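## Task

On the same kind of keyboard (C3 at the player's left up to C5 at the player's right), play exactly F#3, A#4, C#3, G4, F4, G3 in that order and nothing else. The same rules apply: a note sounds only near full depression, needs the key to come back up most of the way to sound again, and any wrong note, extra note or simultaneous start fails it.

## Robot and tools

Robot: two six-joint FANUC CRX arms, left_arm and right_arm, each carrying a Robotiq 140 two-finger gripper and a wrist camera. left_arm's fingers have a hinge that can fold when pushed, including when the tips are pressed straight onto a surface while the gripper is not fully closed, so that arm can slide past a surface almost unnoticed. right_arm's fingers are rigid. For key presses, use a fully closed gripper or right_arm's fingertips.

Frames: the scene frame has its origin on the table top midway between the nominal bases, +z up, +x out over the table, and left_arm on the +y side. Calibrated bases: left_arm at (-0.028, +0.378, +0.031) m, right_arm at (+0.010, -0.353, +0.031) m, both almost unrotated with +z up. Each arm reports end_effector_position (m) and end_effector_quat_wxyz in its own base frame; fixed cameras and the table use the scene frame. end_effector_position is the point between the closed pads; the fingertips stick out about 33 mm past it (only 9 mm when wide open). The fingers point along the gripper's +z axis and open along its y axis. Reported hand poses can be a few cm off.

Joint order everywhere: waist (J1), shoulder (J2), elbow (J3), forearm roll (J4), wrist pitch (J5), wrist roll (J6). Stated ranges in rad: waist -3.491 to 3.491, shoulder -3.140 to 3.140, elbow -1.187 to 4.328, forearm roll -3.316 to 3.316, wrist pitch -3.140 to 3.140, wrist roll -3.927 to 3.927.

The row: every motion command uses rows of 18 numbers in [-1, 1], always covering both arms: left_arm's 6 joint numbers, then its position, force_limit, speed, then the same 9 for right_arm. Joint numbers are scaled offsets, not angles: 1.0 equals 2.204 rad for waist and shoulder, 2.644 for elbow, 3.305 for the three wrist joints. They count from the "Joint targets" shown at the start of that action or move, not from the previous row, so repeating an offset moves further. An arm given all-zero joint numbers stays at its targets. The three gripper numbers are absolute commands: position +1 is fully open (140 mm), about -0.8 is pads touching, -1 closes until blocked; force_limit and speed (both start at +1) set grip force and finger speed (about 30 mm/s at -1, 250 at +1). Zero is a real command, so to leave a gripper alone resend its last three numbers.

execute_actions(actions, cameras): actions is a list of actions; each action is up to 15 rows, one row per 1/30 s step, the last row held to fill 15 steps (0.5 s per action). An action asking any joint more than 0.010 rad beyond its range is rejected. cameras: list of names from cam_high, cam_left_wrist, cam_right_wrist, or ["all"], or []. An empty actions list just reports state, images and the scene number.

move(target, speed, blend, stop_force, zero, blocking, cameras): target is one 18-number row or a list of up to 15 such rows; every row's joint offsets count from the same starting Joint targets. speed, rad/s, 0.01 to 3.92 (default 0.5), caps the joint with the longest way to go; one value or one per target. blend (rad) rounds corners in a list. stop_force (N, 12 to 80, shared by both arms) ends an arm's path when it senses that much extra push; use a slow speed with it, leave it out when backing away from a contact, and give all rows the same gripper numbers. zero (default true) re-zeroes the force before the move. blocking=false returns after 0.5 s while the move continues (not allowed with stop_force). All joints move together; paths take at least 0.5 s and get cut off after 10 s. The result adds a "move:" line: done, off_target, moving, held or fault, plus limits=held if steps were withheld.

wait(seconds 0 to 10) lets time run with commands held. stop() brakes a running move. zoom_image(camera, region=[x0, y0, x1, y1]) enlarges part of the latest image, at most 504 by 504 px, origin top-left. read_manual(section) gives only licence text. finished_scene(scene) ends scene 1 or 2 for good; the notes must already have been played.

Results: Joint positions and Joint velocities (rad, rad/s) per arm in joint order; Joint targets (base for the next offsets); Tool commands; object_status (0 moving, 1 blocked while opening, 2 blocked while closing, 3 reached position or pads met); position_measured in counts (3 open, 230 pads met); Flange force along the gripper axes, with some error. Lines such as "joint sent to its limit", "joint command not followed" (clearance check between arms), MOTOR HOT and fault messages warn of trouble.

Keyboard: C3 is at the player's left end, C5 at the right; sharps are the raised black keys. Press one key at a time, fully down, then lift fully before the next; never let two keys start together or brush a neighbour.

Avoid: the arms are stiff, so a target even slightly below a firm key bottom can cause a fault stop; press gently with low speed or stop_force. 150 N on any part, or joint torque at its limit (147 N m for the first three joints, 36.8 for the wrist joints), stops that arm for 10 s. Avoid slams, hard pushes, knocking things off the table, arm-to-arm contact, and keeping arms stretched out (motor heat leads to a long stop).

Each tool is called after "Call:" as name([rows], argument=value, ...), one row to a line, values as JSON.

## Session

Call:
execute_actions(actions=[])

Call:
zoom_image(camera="cam_high", region=[170, 180, 400, 410])

Scene clock: 0.00 s.
left_arm: end_effector_position=(+0.5495, -0.2589, +0.2374) position_measured=3 object_status=3 end_effector_quat_wxyz=(+0.019, -0.075, +0.997, +0.003) | right_arm: end_effector_position=(+0.4613, +0.0177, +0.3239) position_measured=3 object_status=3 end_effector_quat_wxyz=(+0.172, +0.554, -0.529, +0.620)
Joint positions: left_arm=[-0.236 0.384 0.456 -0.018 -1.609 -1.185] | right_arm=[0.977 0.069 -0.687 1.138 -1.759 -1.327]
Joint velocities: within noise
Flange force (N): no reading
Joint targets: left_arm=[-0.236 0.384 0.456 -0.018 -1.609 -1.185] | right_arm=[0.977 0.069 -0.687 1.138 -1.759 -1.327]
Tool commands: left_gripper/position=+1.0 left_gripper/force_limit=+1.0 left_gripper/speed=+1.0 right_gripper/position=+1.0 right_gripper/force_limit=+1.0 right_gripper/speed=+1.0
camera_calibration:
cam_left_wrist: T_world_to_cam=[[-0.142598, 0.989779, -0.0017252, 0.346484], [0.918521, 0.13298, 0.372338, -0.555708], [0.368762, 0.0515099, -0.928096, 0.173395], [0, 0, 0, 1]] pos_world=[0.495896, -0.277976, 0.368436]
cam_right_wrist: T_world_to_cam=[[-0.786382, -0.387513, -0.481079, 0.536937], [0.145009, 0.641213, -0.753537, 0.171031], [0.60048, -0.662329, -0.448045, 0.0259898], [0, 0, 0, 1]] pos_world=[0.38183, 0.115617, 0.398833]

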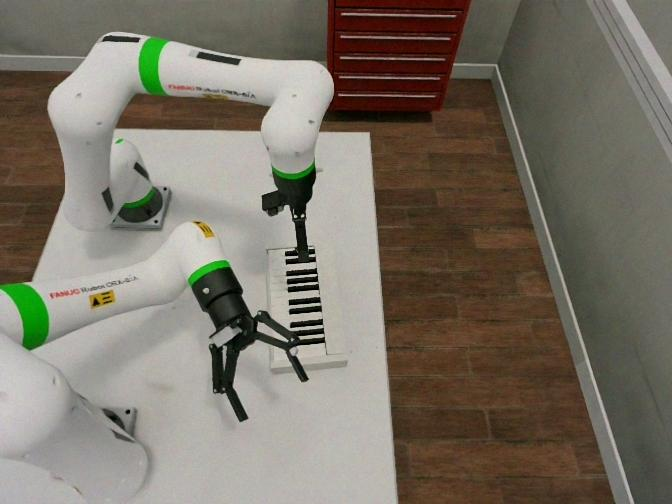

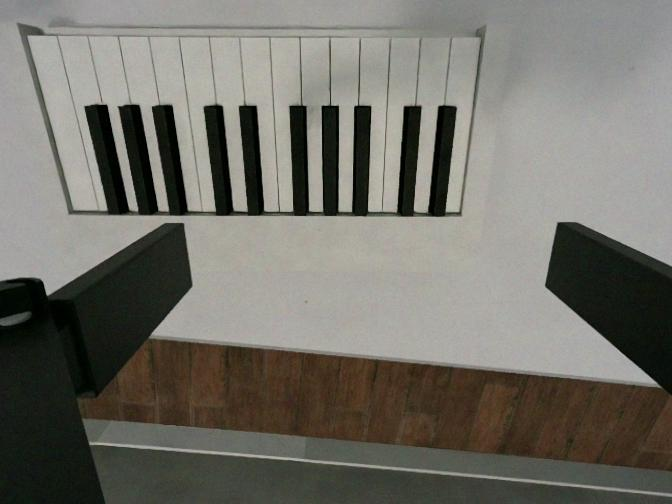

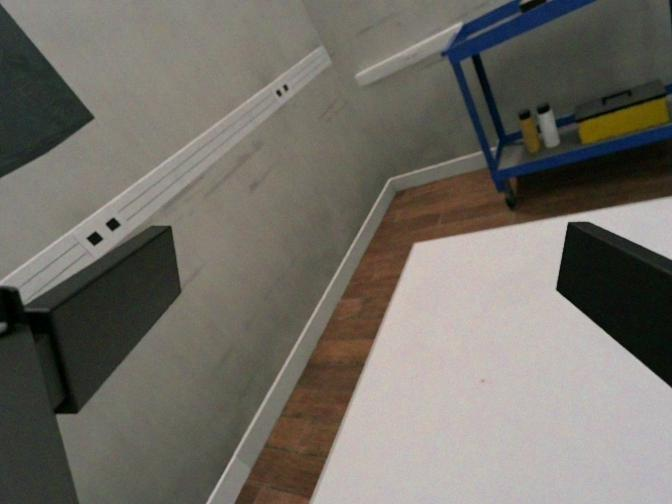

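Scaled by 2.191 from the camera's 672x504 image, which has a finer 960x720 frame.

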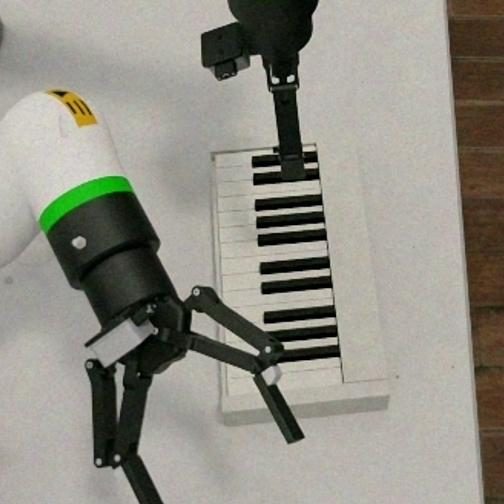

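Call:
zoom_image(camera="cam_left_wrist", region=[10, 0, 260, 230])

Call:
zoom_image(camera="cam_left_wrist", region=[250, 0, 500, 230])

Scaled by 2.016 from the camera's 672x504 image, which has a finer 960x720 frame.

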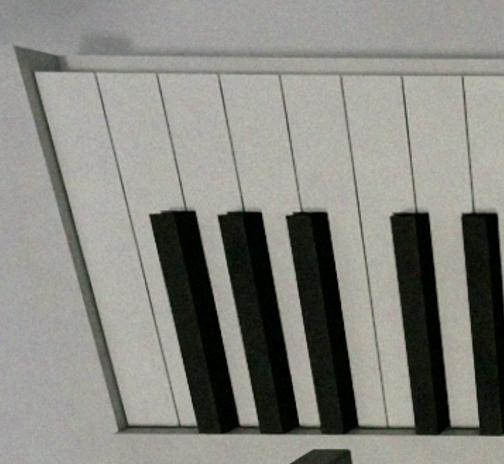

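Scaled by 2.016 from the camera's 672x504 image, which has a finer 960x720 frame.

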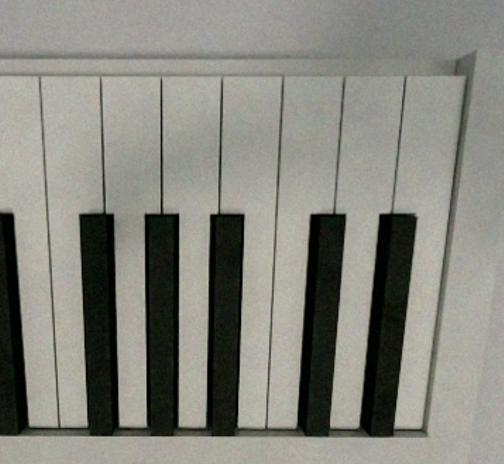

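Call:
move(target=[0.005243,-0.009122,-0.13418,0.005446,0.091035,-0.005766,-1,-1,0, -0.54446,0,0,0,0,0,1,1,1], speed=1.0, cameras=["cam_high","cam_left_wrist"])

Call:
zoom_image(camera="cam_left_wrist", region=[250, 130, 470, 300])

Scene clock: 4.17 s.
left_arm: end_effector_position=(+0.5183, -0.2514, +0.0998) position_measured=233 object_status=3 end_effector_quat_wxyz=(+0.000, -0.071, +0.997, +0.000) | right_arm: end_effector_position=(+0.1837, -0.4235, +0.3239) position_measured=3 object_status=3 end_effector_quat_wxyz=(-0.492, -0.159, +0.749, -0.415)
Joint positions: left_arm=[-0.224 0.364 0.101 0 -1.308 -1.204] | right_arm=[-0.223 0.069 -0.687 1.138 -1.759 -1.327]
Flange force (N): left_arm=[6.6 5.6 0.2] | right_arm=[0.5 -0.4 -2.3]
Joint targets: left_arm=[-0.224 0.364 0.101 0.000 -1.308 -1.204] | right_arm=[-0.223 0.069 -0.687 1.138 -1.759 -1.327]
move: done
camera_calibration:
cam_left_wrist: T_world_to_cam=[[-0.13419, 0.990938, -0.00596113, 0.330636], [0.932791, 0.128342, 0.336792, -0.481816], [0.334505, 0.0396337, -0.94156, 0.0729856], [0, 0, 0, 1]] pos_world=[0.469388, -0.268696, 0.232963]
Images, in order (width x height): cam_high 672x504, cam_left_wrist 672x504.

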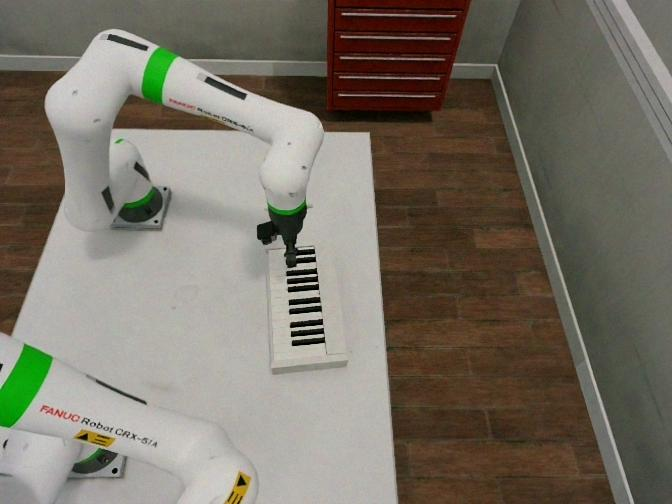

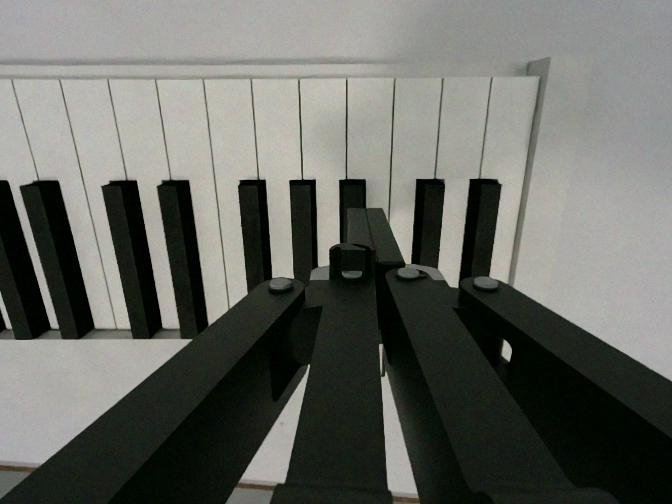

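Scaled by 2.291 from the camera's 672x504 image, which has a finer 960x720 frame.

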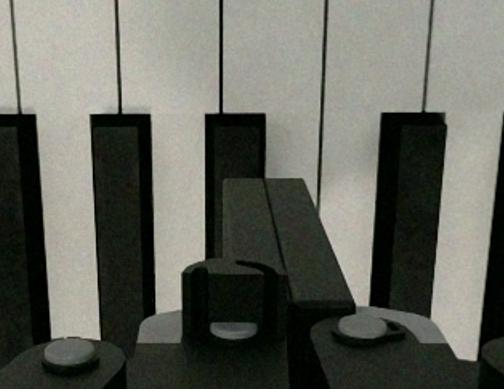

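Call:
zoom_image(camera="cam_left_wrist", region=[0, 50, 290, 250])

Call:
zoom_image(camera="cam_left_wrist", region=[280, 50, 570, 250])

Scaled by 1.738 from the camera's 672x504 image, which has a finer 960x720 frame.

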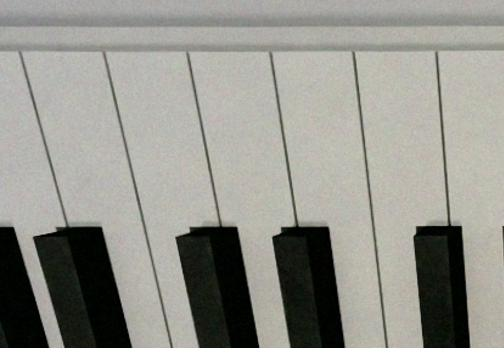

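Scaled by 1.738 from the camera's 672x504 image, which has a finer 960x720 frame.

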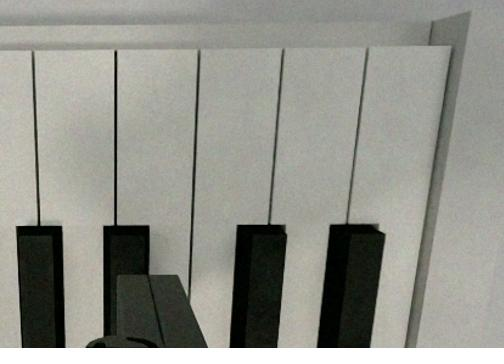

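Call:
move([
  [-0.002656,0.010416,-0.010116,0,0.01507,0.001486,-1,-1,0, 0,0,0,0,0,0,1,1,1],
  [-0.002656,0.020039,-0.023218,0,0.031969,0.001486,-1,-1,0, 0,0,0,0,0,0,1,1,1],
], speed=[0.15,0.022], stop_force=12, cameras=["cam_left_wrist"])

Call:
zoom_image(camera="cam_left_wrist", region=[250, 130, 470, 300])

Scene clock: 8.03 s.
left_arm: end_effector_position=(+0.5197, -0.2551, +0.0643) position_measured=233 object_status=3 end_effector_quat_wxyz=(+0.000, -0.071, +0.998, +0.000) | right_arm: end_effector_position=(+0.1837, -0.4235, +0.3239) position_measured=3 object_status=3 end_effector_quat_wxyz=(-0.492, -0.159, +0.749, -0.415)
Joint positions: left_arm=[-0.23 0.396 0.059 0 -1.233 -1.2] | right_arm=[-0.223 0.069 -0.687 1.138 -1.759 -1.327]
Flange force (N): left_arm=[10.8 8.8 -19.1] | right_arm=[0.8 -0.5 -2.7]
Joint targets: left_arm=[-0.230 0.396 0.059 0.000 -1.233 -1.200] | right_arm=[-0.223 0.069 -0.687 1.138 -1.759 -1.327]
move: contact (left_arm); path passed 1 of 2 targets; left_arm: the wrist pitch is farthest, 0.031 rad from its target
camera_calibration:
cam_left_wrist: T_world_to_cam=[[-0.133215, 0.991069, -0.00605675, 0.333763], [0.932852, 0.127449, 0.336964, -0.470882], [0.334727, 0.0392385, -0.941498, 0.0389501], [0, 0, 0, 1]] pos_world=[0.470688, -0.272298, 0.197363]
Images, in order (width x height): cam_left_wrist 672x504.

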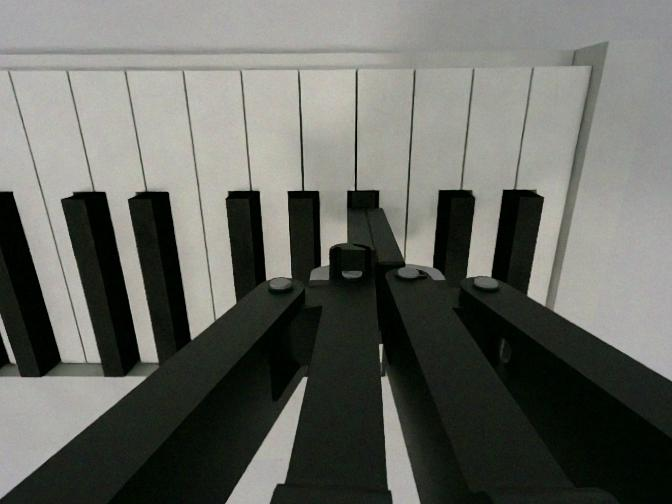

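Scaled by 2.291 from the camera's 672x504 image, which has a finer 960x720 frame.

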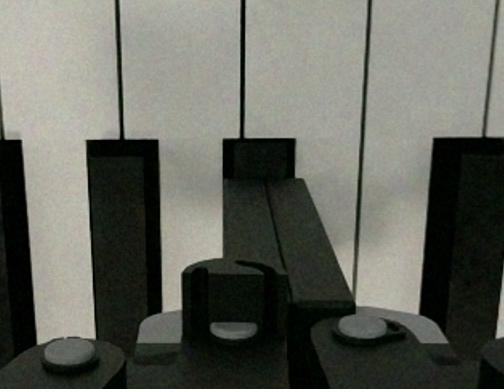

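Call:
move([
  [0,-0.007286,0.010783,0,-0.013484,0,-1,-1,0, 0,0,0,0,0,0,1,1,1],
  [-0.135303,0.168019,0.233576,0,-0.074813,0.090365,-1,-1,0, 0,0,0,0,0,0,1,1,1],
], speed=[0.12,0.6], cameras=["cam_high","cam_left_wrist"])

Call:
zoom_image(camera="cam_left_wrist", region=[250, 130, 470, 300])

Scene clock: 11.27 s.
left_arm: end_effector_position=(+0.5503, -0.4714, +0.0851) position_measured=233 object_status=3 end_effector_quat_wxyz=(+0.000, -0.071, +0.997, +0.000) | right_arm: end_effector_position=(+0.1837, -0.4235, +0.3239) position_measured=3 object_status=3 end_effector_quat_wxyz=(-0.492, -0.159, +0.749, -0.415)
Joint positions: left_arm=[-0.528 0.767 0.676 0 -1.48 -0.901] | right_arm=[-0.223 0.069 -0.687 1.138 -1.759 -1.327]
Flange force (N): left_arm=[10.0 13.1 1.5] | right_arm=[0.7 0.3 -3.0]
Joint targets: left_arm=[-0.528 0.767 0.676 0.000 -1.480 -0.901] | right_arm=[-0.223 0.069 -0.687 1.138 -1.759 -1.327]
move: done
camera_calibration:
cam_left_wrist: T_world_to_cam=[[-0.133903, 0.990975, -0.00621624, 0.552667], [0.932724, 0.128147, 0.337054, -0.478484], [0.334808, 0.0393346, -0.941465, 0.0567768], [0, 0, 0, 1]] pos_world=[0.501288, -0.488596, 0.218164]
Images, in order (width x height): cam_high 672x504, cam_left_wrist 672x504.

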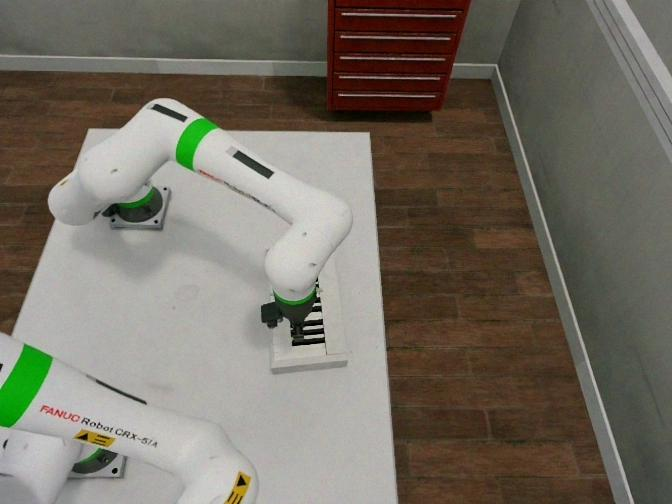

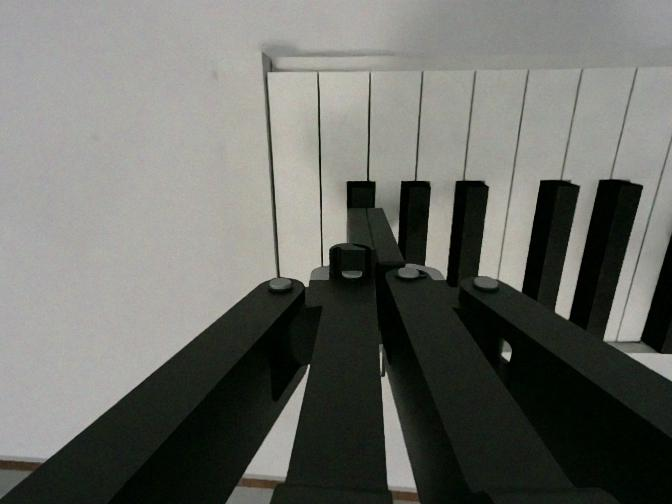

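Scaled by 2.291 from the camera's 672x504 image, which has a finer 960x720 frame.

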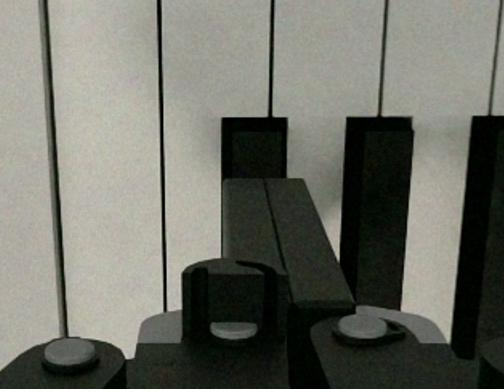

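Call:
move([
  [-0.000304,0.002221,-0.006643,0,0.006795,0.000203,-1,-1,0, 0,0,0,0,0,0,1,1,1],
  [-0.000304,0.006323,-0.020448,0,0.020575,0.000203,-1,-1,0, 0,0,0,0,0,0,1,1,1],
], speed=[0.1,0.021], stop_force=12, cameras=["cam_left_wrist"])

Call:
zoom_image(camera="cam_left_wrist", region=[250, 130, 470, 300])

Scene clock: 13.73 s.
left_arm: end_effector_position=(+0.5504, -0.4721, +0.0651) position_measured=233 object_status=3 end_effector_quat_wxyz=(+0.000, -0.071, +0.997, +0.000) | right_arm: end_effector_position=(+0.1837, -0.4235, +0.3239) position_measured=3 object_status=3 end_effector_quat_wxyz=(-0.492, -0.159, +0.749, -0.415)
Joint positions: left_arm=[-0.529 0.775 0.644 0 -1.439 -0.9] | right_arm=[-0.223 0.069 -0.687 1.138 -1.759 -1.327]
Flange force (N): left_arm=[10.6 12.5 -17.1] | right_arm=[0.5 0.4 -3.0]
Joint targets: left_arm=[-0.529 0.775 0.644 0.000 -1.439 -0.900] | right_arm=[-0.223 0.069 -0.687 1.138 -1.759 -1.327]
move: contact (left_arm); path passed 1 of 2 targets; left_arm: the wrist pitch is farthest, 0.027 rad from its target
camera_calibration:
cam_left_wrist: T_world_to_cam=[[-0.133863, 0.99098, -0.00632092, 0.553366], [0.932697, 0.128141, 0.337129, -0.471865], [0.334898, 0.0392337, -0.941437, 0.0379063], [0, 0, 0, 1]] pos_world=[0.501488, -0.489396, 0.198264]
Images, in order (width x height): cam_left_wrist 672x504.

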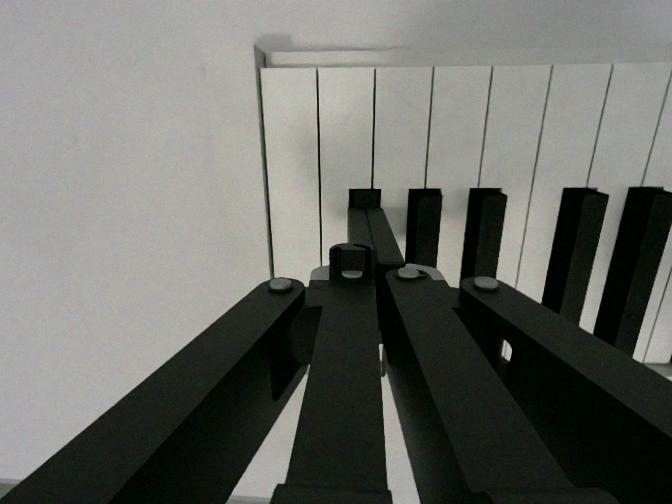

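Scaled by 2.291 from the camera's 672x504 image, which has a finer 960x720 frame.

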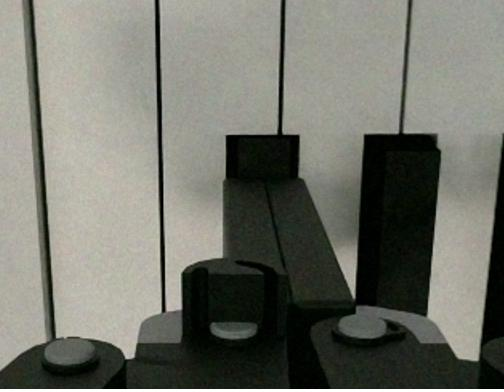

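Call:
move([
  [0,-0.003902,0.012301,0,-0.012444,0,-1,-1,0, 0,0,0,0,0,0,1,1,1],
  [0.190457,-0.218167,-0.253716,0,0.057484,-0.12701,-1,-1,0, 0,0,0,0,0,0,1,1,1],
], speed=[0.12,0.6], cameras=["cam_left_wrist"])

Call:
zoom_image(camera="cam_left_wrist", region=[250, 130, 470, 300])

Scene clock: 16.37 s.
left_arm: end_effector_position=(+0.5098, -0.1866, +0.0850) position_measured=233 object_status=3 end_effector_quat_wxyz=(+0.000, -0.071, +0.997, +0.000) | right_arm: end_effector_position=(+0.1837, -0.4235, +0.3239) position_measured=3 object_status=3 end_effector_quat_wxyz=(-0.492, -0.159, +0.749, -0.415)
Joint positions: left_arm=[-0.109 0.294 -0.027 0 -1.249 -1.32] | right_arm=[-0.223 0.069 -0.687 1.138 -1.759 -1.327]
Flange force (N): left_arm=[10.9 6.7 1.0] | right_arm=[0.6 0.0 -2.9]
Joint targets: left_arm=[-0.109 0.294 -0.027 0.000 -1.249 -1.320] | right_arm=[-0.223 0.069 -0.687 1.138 -1.759 -1.327]
move: done
camera_calibration:
cam_left_wrist: T_world_to_cam=[[-0.133646, 0.991011, -0.00601694, 0.264972], [0.93276, 0.127837, 0.33707, -0.477369], [0.334809, 0.0394357, -0.94146, 0.0591236], [0, 0, 0, 1]] pos_world=[0.460888, -0.203897, 0.218164]
Images, in order (width x height): cam_left_wrist 672x504.

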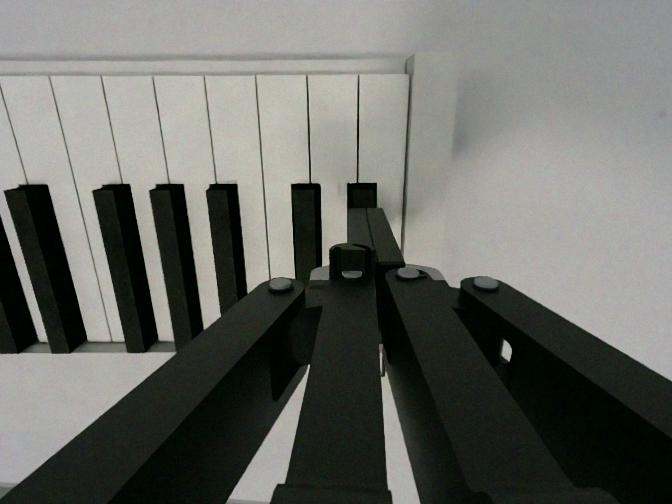

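Scaled by 2.291 from the camera's 672x504 image, which has a finer 960x720 frame.

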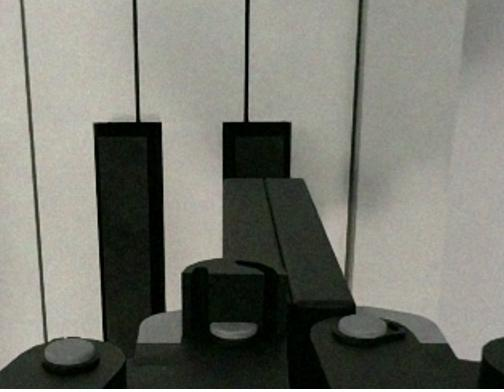

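Call:
move([
  [0,0.003989,-0.005927,0,0.007402,0,-1,-1,0, 0,0,0,0,0,0,1,1,1],
  [0,0.013243,-0.017493,0,0.022826,0,-1,-1,0, 0,0,0,0,0,0,1,1,1],
], speed=[0.1,0.023], stop_force=12, cameras=["cam_left_wrist"])

Call:
zoom_image(camera="cam_left_wrist", region=[250, 130, 470, 300])

Scene clock: 18.70 s.
left_arm: end_effector_position=(+0.5100, -0.1866, +0.0638) position_measured=233 object_status=3 end_effector_quat_wxyz=(+0.000, -0.071, +0.997, +0.000) | right_arm: end_effector_position=(+0.1837, -0.4235, +0.3239) position_measured=3 object_status=3 end_effector_quat_wxyz=(-0.492, -0.159, +0.749, -0.415)
Joint positions: left_arm=[-0.109 0.312 -0.056 0 -1.202 -1.32] | right_arm=[-0.223 0.069 -0.687 1.138 -1.759 -1.327]
Flange force (N): left_arm=[10.6 7.7 -23.0] | right_arm=[0.8 0.3 -2.7]
Joint targets: left_arm=[-0.109 0.312 -0.056 0.000 -1.202 -1.320] | right_arm=[-0.223 0.069 -0.687 1.138 -1.759 -1.327]
move: contact (left_arm); path passed 1 of 2 targets; left_arm: the wrist pitch is farthest, 0.028 rad from its target
camera_calibration:
cam_left_wrist: T_world_to_cam=[[-0.13365, 0.99101, -0.00604613, 0.264766], [0.932696, 0.127843, 0.337245, -0.470333], [0.334987, 0.0394336, -0.941397, 0.039033], [0, 0, 0, 1]] pos_world=[0.460988, -0.203797, 0.196964]
Images, in order (width x height): cam_left_wrist 672x504.

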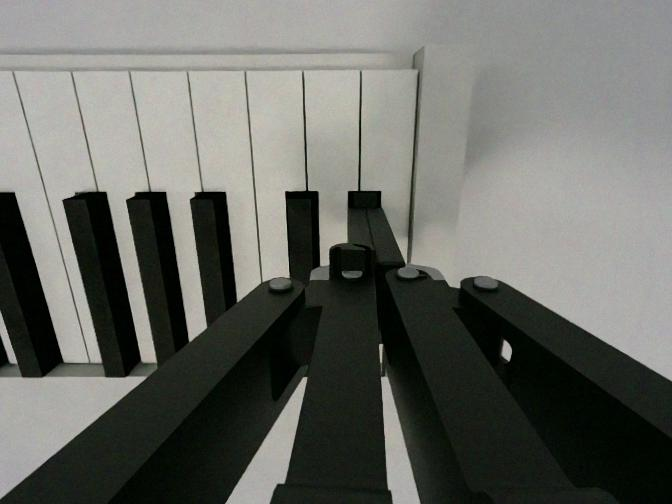

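Scaled by 2.291 from the camera's 672x504 image, which has a finer 960x720 frame.

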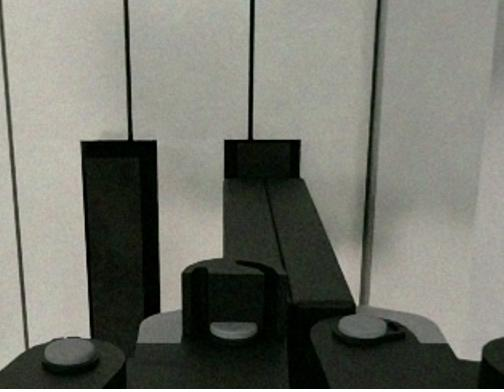

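Call:
move([
  [0,-0.008093,0.011056,0,-0.014242,0,-1,-1,0, 0,0,0,0,0,0,1,1,1],
  [-0.18967,0.128409,0.172977,0,-0.052749,0.126485,-1,-1,0, 0,0,0,0,0,0,1,1,1],
], speed=[0.12,0.5], cameras=["cam_left_wrist"])

Call:
zoom_image(camera="cam_left_wrist", region=[250, 100, 470, 300])

Scene clock: 20.90 s.
left_arm: end_effector_position=(+0.4982, -0.4402, +0.0852) position_measured=233 object_status=3 end_effector_quat_wxyz=(+0.000, -0.071, +0.997, +0.000) | right_arm: end_effector_position=(+0.1837, -0.4235, +0.3239) position_measured=3 object_status=3 end_effector_quat_wxyz=(-0.492, -0.159, +0.749, -0.415)
Joint positions: left_arm=[-0.527 0.595 0.401 0 -1.376 -0.902] | right_arm=[-0.223 0.069 -0.687 1.138 -1.759 -1.327]
Flange force (N): left_arm=[3.4 5.8 -0.4] | right_arm=[0.5 0.4 -3.2]
Joint targets: left_arm=[-0.527 0.595 0.401 0.000 -1.376 -0.902] | right_arm=[-0.223 0.069 -0.687 1.138 -1.759 -1.327]
move: done
camera_calibration:
cam_left_wrist: T_world_to_cam=[[-0.133838, 0.990982, -0.00643278, 0.514794], [0.932657, 0.12815, 0.337237, -0.433929], [0.33502, 0.0391356, -0.941398, 0.0728869], [0, 0, 0, 1]] pos_world=[0.449188, -0.457396, 0.218264]
Images, in order (width x height): cam_left_wrist 672x504.

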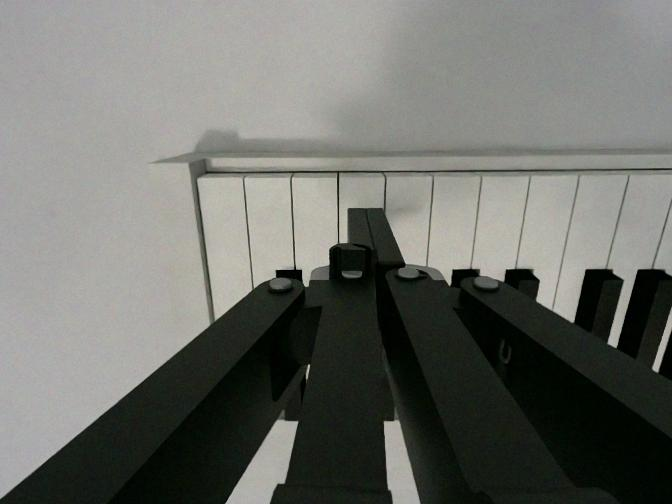

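Scaled by 2.291 from the camera's 672x504 image, which has a finer 960x720 frame.

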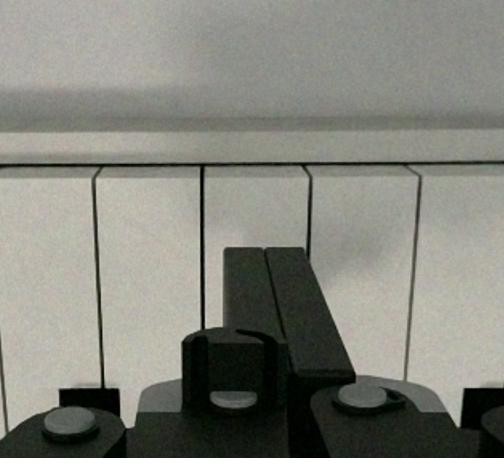

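Call:
move([
  [0,0.005374,-0.01196,0,0.013151,0,-1,-1,0, 0,0,0,0,0,0,1,1,1],
  [0,0.013369,-0.025181,0,0.029061,0,-1,-1,0, 0,0,0,0,0,0,1,1,1],
], speed=[0.12,0.021], stop_force=12, cameras=["cam_left_wrist"])

Call:
zoom_image(camera="cam_left_wrist", region=[250, 100, 470, 300])

Scene clock: 23.67 s.
left_arm: end_effector_position=(+0.4983, -0.4404, +0.0495) position_measured=233 object_status=3 end_effector_quat_wxyz=(+0.000, -0.071, +0.997, +0.000) | right_arm: end_effector_position=(+0.1837, -0.4235, +0.3239) position_measured=3 object_status=3 end_effector_quat_wxyz=(-0.492, -0.159, +0.749, -0.415)
Joint positions: left_arm=[-0.527 0.617 0.35 0 -1.303 -0.902] | right_arm=[-0.223 0.069 -0.687 1.138 -1.759 -1.327]
Flange force (N): left_arm=[8.4 11.0 -17.2] | right_arm=[0.5 0.0 -3.4]
Joint targets: left_arm=[-0.527 0.617 0.350 0.000 -1.303 -0.902] | right_arm=[-0.223 0.069 -0.687 1.138 -1.759 -1.327]
move: contact (left_arm); path passed 1 of 2 targets; left_arm: the wrist pitch is farthest, 0.023 rad from its target
camera_calibration:
cam_left_wrist: T_world_to_cam=[[-0.133794, 0.990987, -0.00655001, 0.514794], [0.932599, 0.128141, 0.3374, -0.422093], [0.335199, 0.0390337, -0.941339, 0.0391766], [0, 0, 0, 1]] pos_world=[0.449388, -0.457596, 0.182664]
Images, in order (width x height): cam_left_wrist 672x504.

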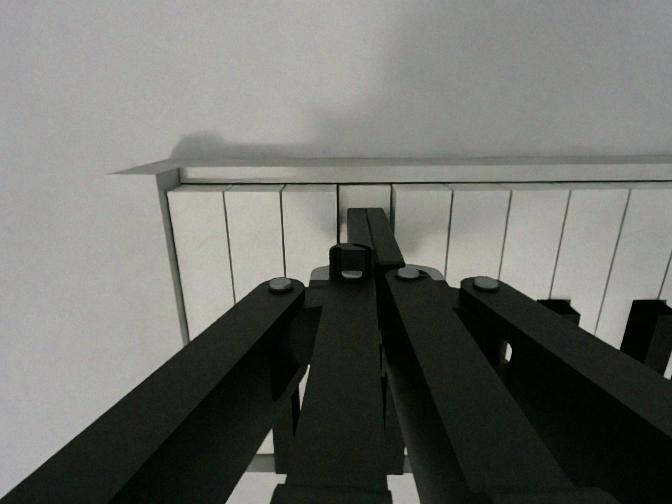

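Scaled by 2.291 from the camera's 672x504 image, which has a finer 960x720 frame.

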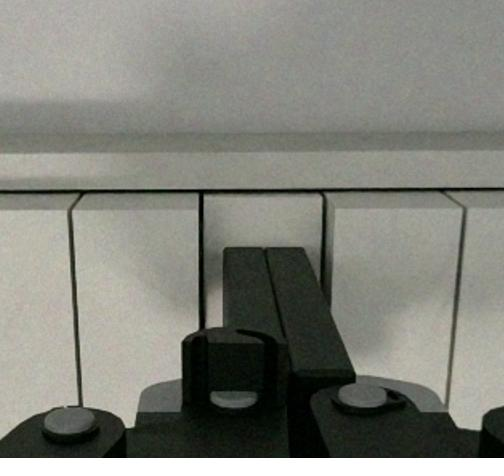

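Call:
move([
  [0,-0.00652,0.011959,0,-0.013912,0,-1,-1,0, 0,0,0,0,0,0,1,1,1],
  [0.013172,-0.027305,-0.014661,0,-0.006479,-0.008784,-1,-1,0, 0,0,0,0,0,0,1,1,1],
], speed=[0.1,0.15], cameras=["cam_left_wrist"])

Call:
zoom_image(camera="cam_left_wrist", region=[250, 100, 470, 300])

Scene clock: 25.53 s.
left_arm: end_effector_position=(+0.4949, -0.4170, +0.0721) position_measured=233 object_status=3 end_effector_quat_wxyz=(+0.000, -0.071, +0.997, +0.000) | right_arm: end_effector_position=(+0.1837, -0.4235, +0.3239) position_measured=3 object_status=3 end_effector_quat_wxyz=(-0.492, -0.159, +0.749, -0.415)
Joint positions: left_arm=[-0.498 0.557 0.311 0 -1.324 -0.931] | right_arm=[-0.223 0.069 -0.687 1.138 -1.759 -1.327]
Flange force (N): left_arm=[5.9 7.4 -0.7] | right_arm=[0.5 -0.1 -2.7]
Joint targets: left_arm=[-0.498 0.556 0.311 0.000 -1.324 -0.931] | right_arm=[-0.223 0.069 -0.687 1.138 -1.759 -1.327]
move: done
camera_calibration:
cam_left_wrist: T_world_to_cam=[[-0.133702, 0.991, -0.00651633, 0.491341], [0.932612, 0.128043, 0.337402, -0.429454], [0.335199, 0.0390341, -0.941338, 0.0606201], [0, 0, 0, 1]] pos_world=[0.445888, -0.434297, 0.205164]
Images, in order (width x height): cam_left_wrist 672x504.

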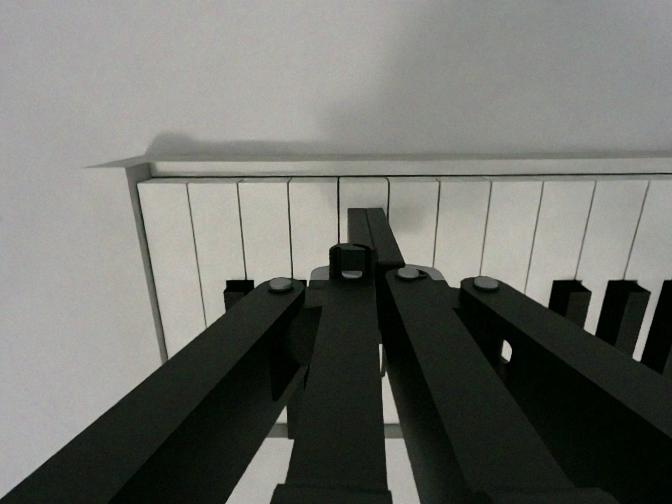

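Scaled by 2.291 from the camera's 672x504 image, which has a finer 960x720 frame.

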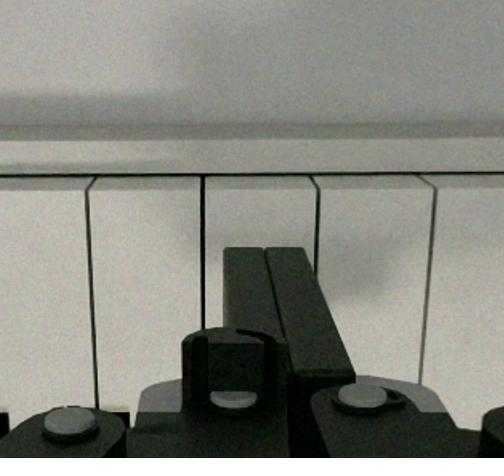

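Call:
move([
  [0,0.002331,-0.004311,0,0.005003,0,-1,-1,0, 0,0,0,0,0,0,1,1,1],
  [0,0.01086,-0.017234,0,0.02103,0,-1,-1,0, 0,0,0,0,0,0,1,1,1],
], speed=[0.1,0.021], stop_force=12, cameras=["cam_left_wrist"])

Call:
zoom_image(camera="cam_left_wrist", region=[250, 100, 470, 300])

Scene clock: 28.13 s.
left_arm: end_effector_position=(+0.4951, -0.4171, +0.0493) position_measured=233 object_status=3 end_effector_quat_wxyz=(+0.001, -0.071, +0.997, +0.000) | right_arm: end_effector_position=(+0.1837, -0.4235, +0.3239) position_measured=3 object_status=3 end_effector_quat_wxyz=(-0.492, -0.159, +0.749, -0.415)
Joint positions: left_arm=[-0.498 0.572 0.28 0 -1.278 -0.931] | right_arm=[-0.223 0.069 -0.687 1.138 -1.759 -1.327]
Flange force (N): left_arm=[8.6 10.7 -20.1] | right_arm=[0.9 0.3 -3.0]
Joint targets: left_arm=[-0.498 0.572 0.280 0.000 -1.278 -0.931] | right_arm=[-0.223 0.069 -0.687 1.138 -1.759 -1.327]
move: contact (left_arm); path passed 1 of 2 targets; left_arm: the wrist pitch is farthest, 0.023 rad from its target
camera_calibration:
cam_left_wrist: T_world_to_cam=[[-0.133789, 0.990988, -0.00656353, 0.491261], [0.932556, 0.128136, 0.33752, -0.421905], [0.335319, 0.0390356, -0.941296, 0.0390302], [0, 0, 0, 1]] pos_world=[0.446088, -0.434296, 0.182365]
Images, in order (width x height): cam_left_wrist 672x504.

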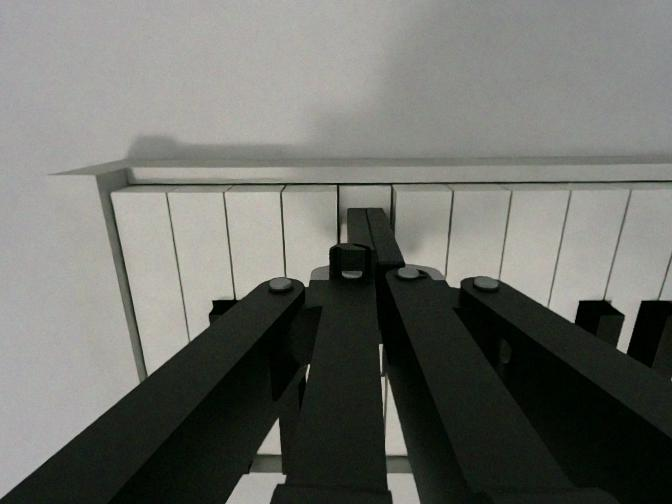

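Scaled by 2.291 from the camera's 672x504 image, which has a finer 960x720 frame.

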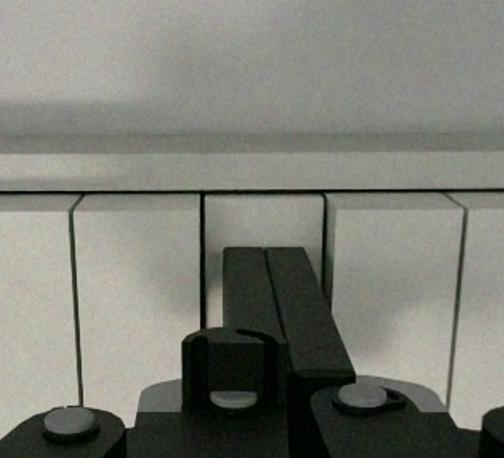

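Call:
move([
  [0,-0.009272,0.016133,0,-0.019149,0,-1,-1,0, 0,0,0,0,0,0,1,1,1],
  [0.094639,-0.116796,-0.110754,0,0.010657,-0.063112,-1,-1,0, 0,0,0,0,0,0,1,1,1],
], speed=[0.12,0.4], cameras=["cam_left_wrist"])

Call:
zoom_image(camera="cam_left_wrist", region=[250, 100, 470, 300])

Scene clock: 30.47 s.
left_arm: end_effector_position=(+0.4750, -0.2771, +0.0799) position_measured=233 object_status=3 end_effector_quat_wxyz=(+0.000, -0.071, +0.997, +0.000) | right_arm: end_effector_position=(+0.1837, -0.4235, +0.3239) position_measured=3 object_status=3 end_effector_quat_wxyz=(-0.492, -0.159, +0.749, -0.415)
Joint positions: left_arm=[-0.29 0.315 -0.013 0 -1.242 -1.14] | right_arm=[-0.223 0.069 -0.687 1.138 -1.759 -1.327]
Flange force (N): left_arm=[4.8 6.4 -1.1] | right_arm=[0.6 0.2 -2.8]
Joint targets: left_arm=[-0.290 0.315 -0.013 0.000 -1.242 -1.140] | right_arm=[-0.223 0.069 -0.687 1.138 -1.759 -1.327]
move: done
camera_calibration:
cam_left_wrist: T_world_to_cam=[[-0.133682, 0.991004, -0.00628426, 0.350048], [0.932647, 0.127949, 0.337339, -0.431597], [0.335109, 0.0392353, -0.941362, 0.0693355], [0, 0, 0, 1]] pos_world=[0.426088, -0.294397, 0.213064]
Images, in order (width x height): cam_left_wrist 672x504.

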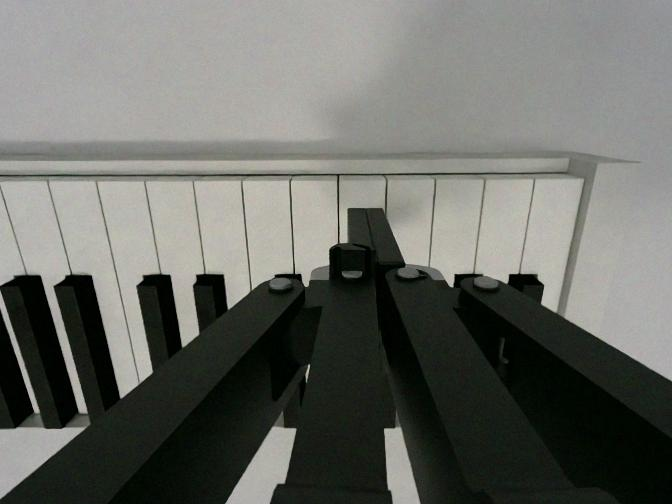

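Scaled by 2.291 from the camera's 672x504 image, which has a finer 960x720 frame.

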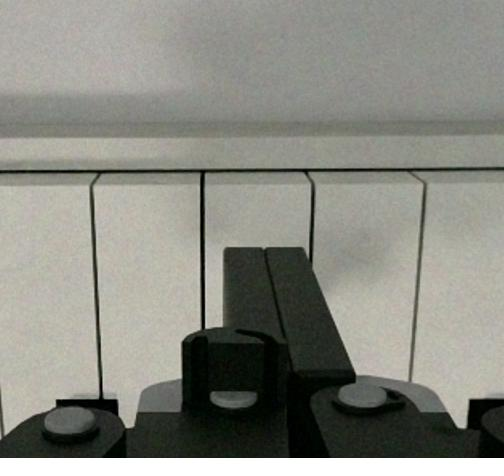

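Call:
move([
  [0,0.005985,-0.008297,0,0.010418,0,-1,-1,0, 0,0,0,0,0,0,1,1,1],
  [0,0.016976,-0.020725,0,0.02769,0,-1,-1,0, 0,0,0,0,0,0,1,1,1],
], speed=[0.1,0.023], stop_force=12, cameras=["cam_left_wrist"])

Call:
zoom_image(camera="cam_left_wrist", region=[250, 100, 470, 300])

Scene clock: 33.27 s.
left_arm: end_effector_position=(+0.4750, -0.2771, +0.0487) position_measured=233 object_status=3 end_effector_quat_wxyz=(+0.000, -0.071, +0.997, +0.000) | right_arm: end_effector_position=(+0.1837, -0.4235, +0.3239) position_measured=3 object_status=3 end_effector_quat_wxyz=(-0.492, -0.159, +0.749, -0.415)
Joint positions: left_arm=[-0.289 0.342 -0.054 0 -1.174 -1.14] | right_arm=[-0.223 0.069 -0.687 1.138 -1.759 -1.327]
Flange force (N): left_arm=[8.5 8.4 -20.2] | right_arm=[0.1 0.1 -3.0]
Joint targets: left_arm=[-0.289 0.342 -0.054 0.000 -1.174 -1.140] | right_arm=[-0.223 0.069 -0.687 1.138 -1.759 -1.327]
move: contact (left_arm); path passed 1 of 2 targets; left_arm: the wrist pitch is farthest, 0.024 rad from its target
camera_calibration:
cam_left_wrist: T_world_to_cam=[[-0.133745, 0.990997, -0.00603765, 0.349732], [0.932789, 0.127942, 0.336949, -0.421076], [0.334688, 0.0394334, -0.941504, 0.0402236], [0, 0, 0, 1]] pos_world=[0.426088, -0.294296, 0.181863]
Images, in order (width x height): cam_left_wrist 672x504.

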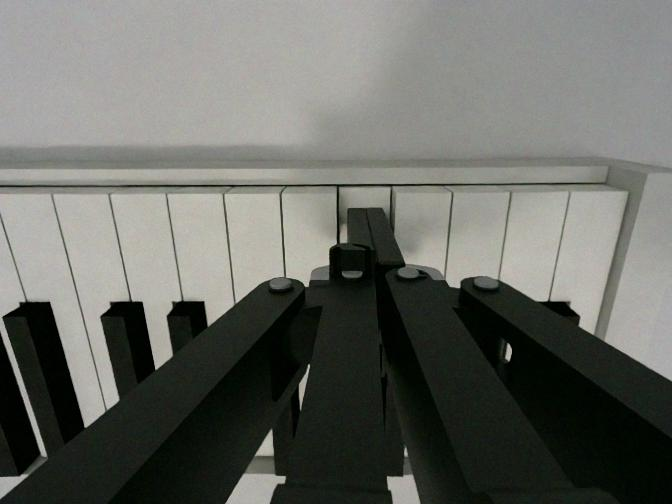

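Scaled by 2.291 from the camera's 672x504 image, which has a finer 960x720 frame.

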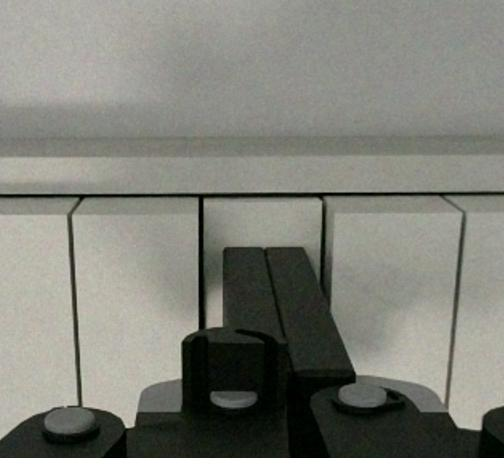

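Call:
move(target=[0,-0.01225,0.01562,0,-0.0207,0,-1,-1,0, 0,0,0,0,0,0,1,1,1], speed=0.15, cameras=["cam_left_wrist"])

Scene clock: 34.17 s.
left_arm: end_effector_position=(+0.4749, -0.2770, +0.0798) position_measured=233 object_status=3 end_effector_quat_wxyz=(+0.000, -0.071, +0.997, +0.000) | right_arm: end_effector_position=(+0.1837, -0.4235, +0.3239) position_measured=3 object_status=3 end_effector_quat_wxyz=(-0.492, -0.159, +0.749, -0.415)
Joint positions: left_arm=[-0.289 0.315 -0.013 0 -1.243 -1.14] | right_arm=[-0.223 0.069 -0.687 1.138 -1.759 -1.327]
Flange force (N): left_arm=[4.1 5.3 -0.6] | right_arm=[0.6 0.0 -3.2]
Joint targets: left_arm=[-0.289 0.315 -0.013 0.000 -1.243 -1.140] | right_arm=[-0.223 0.069 -0.687 1.138 -1.759 -1.327]
move: done
camera_calibration:
cam_left_wrist: T_world_to_cam=[[-0.13365, 0.991011, -0.00597537, 0.349856], [0.932866, 0.12784, 0.336775, -0.431454], [0.334512, 0.0394359, -0.941566, 0.0695326], [0, 0, 0, 1]] pos_world=[0.425988, -0.294297, 0.212863]
Images, in order (width x height): cam_left_wrist 672x504.

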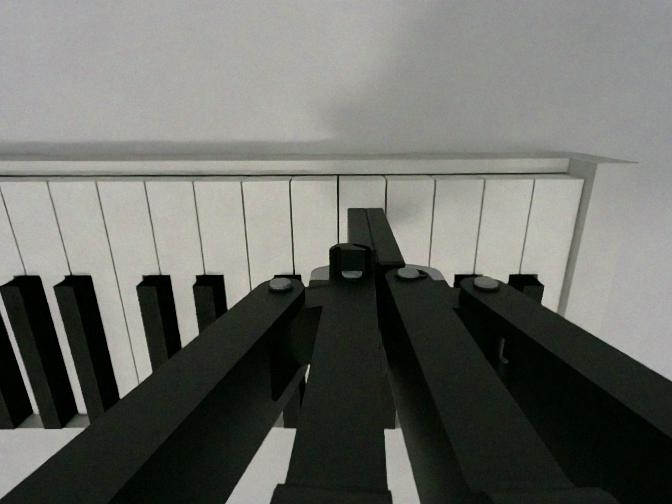

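Call:
finished_scene(scene=2)

The scene is finished: the task was done.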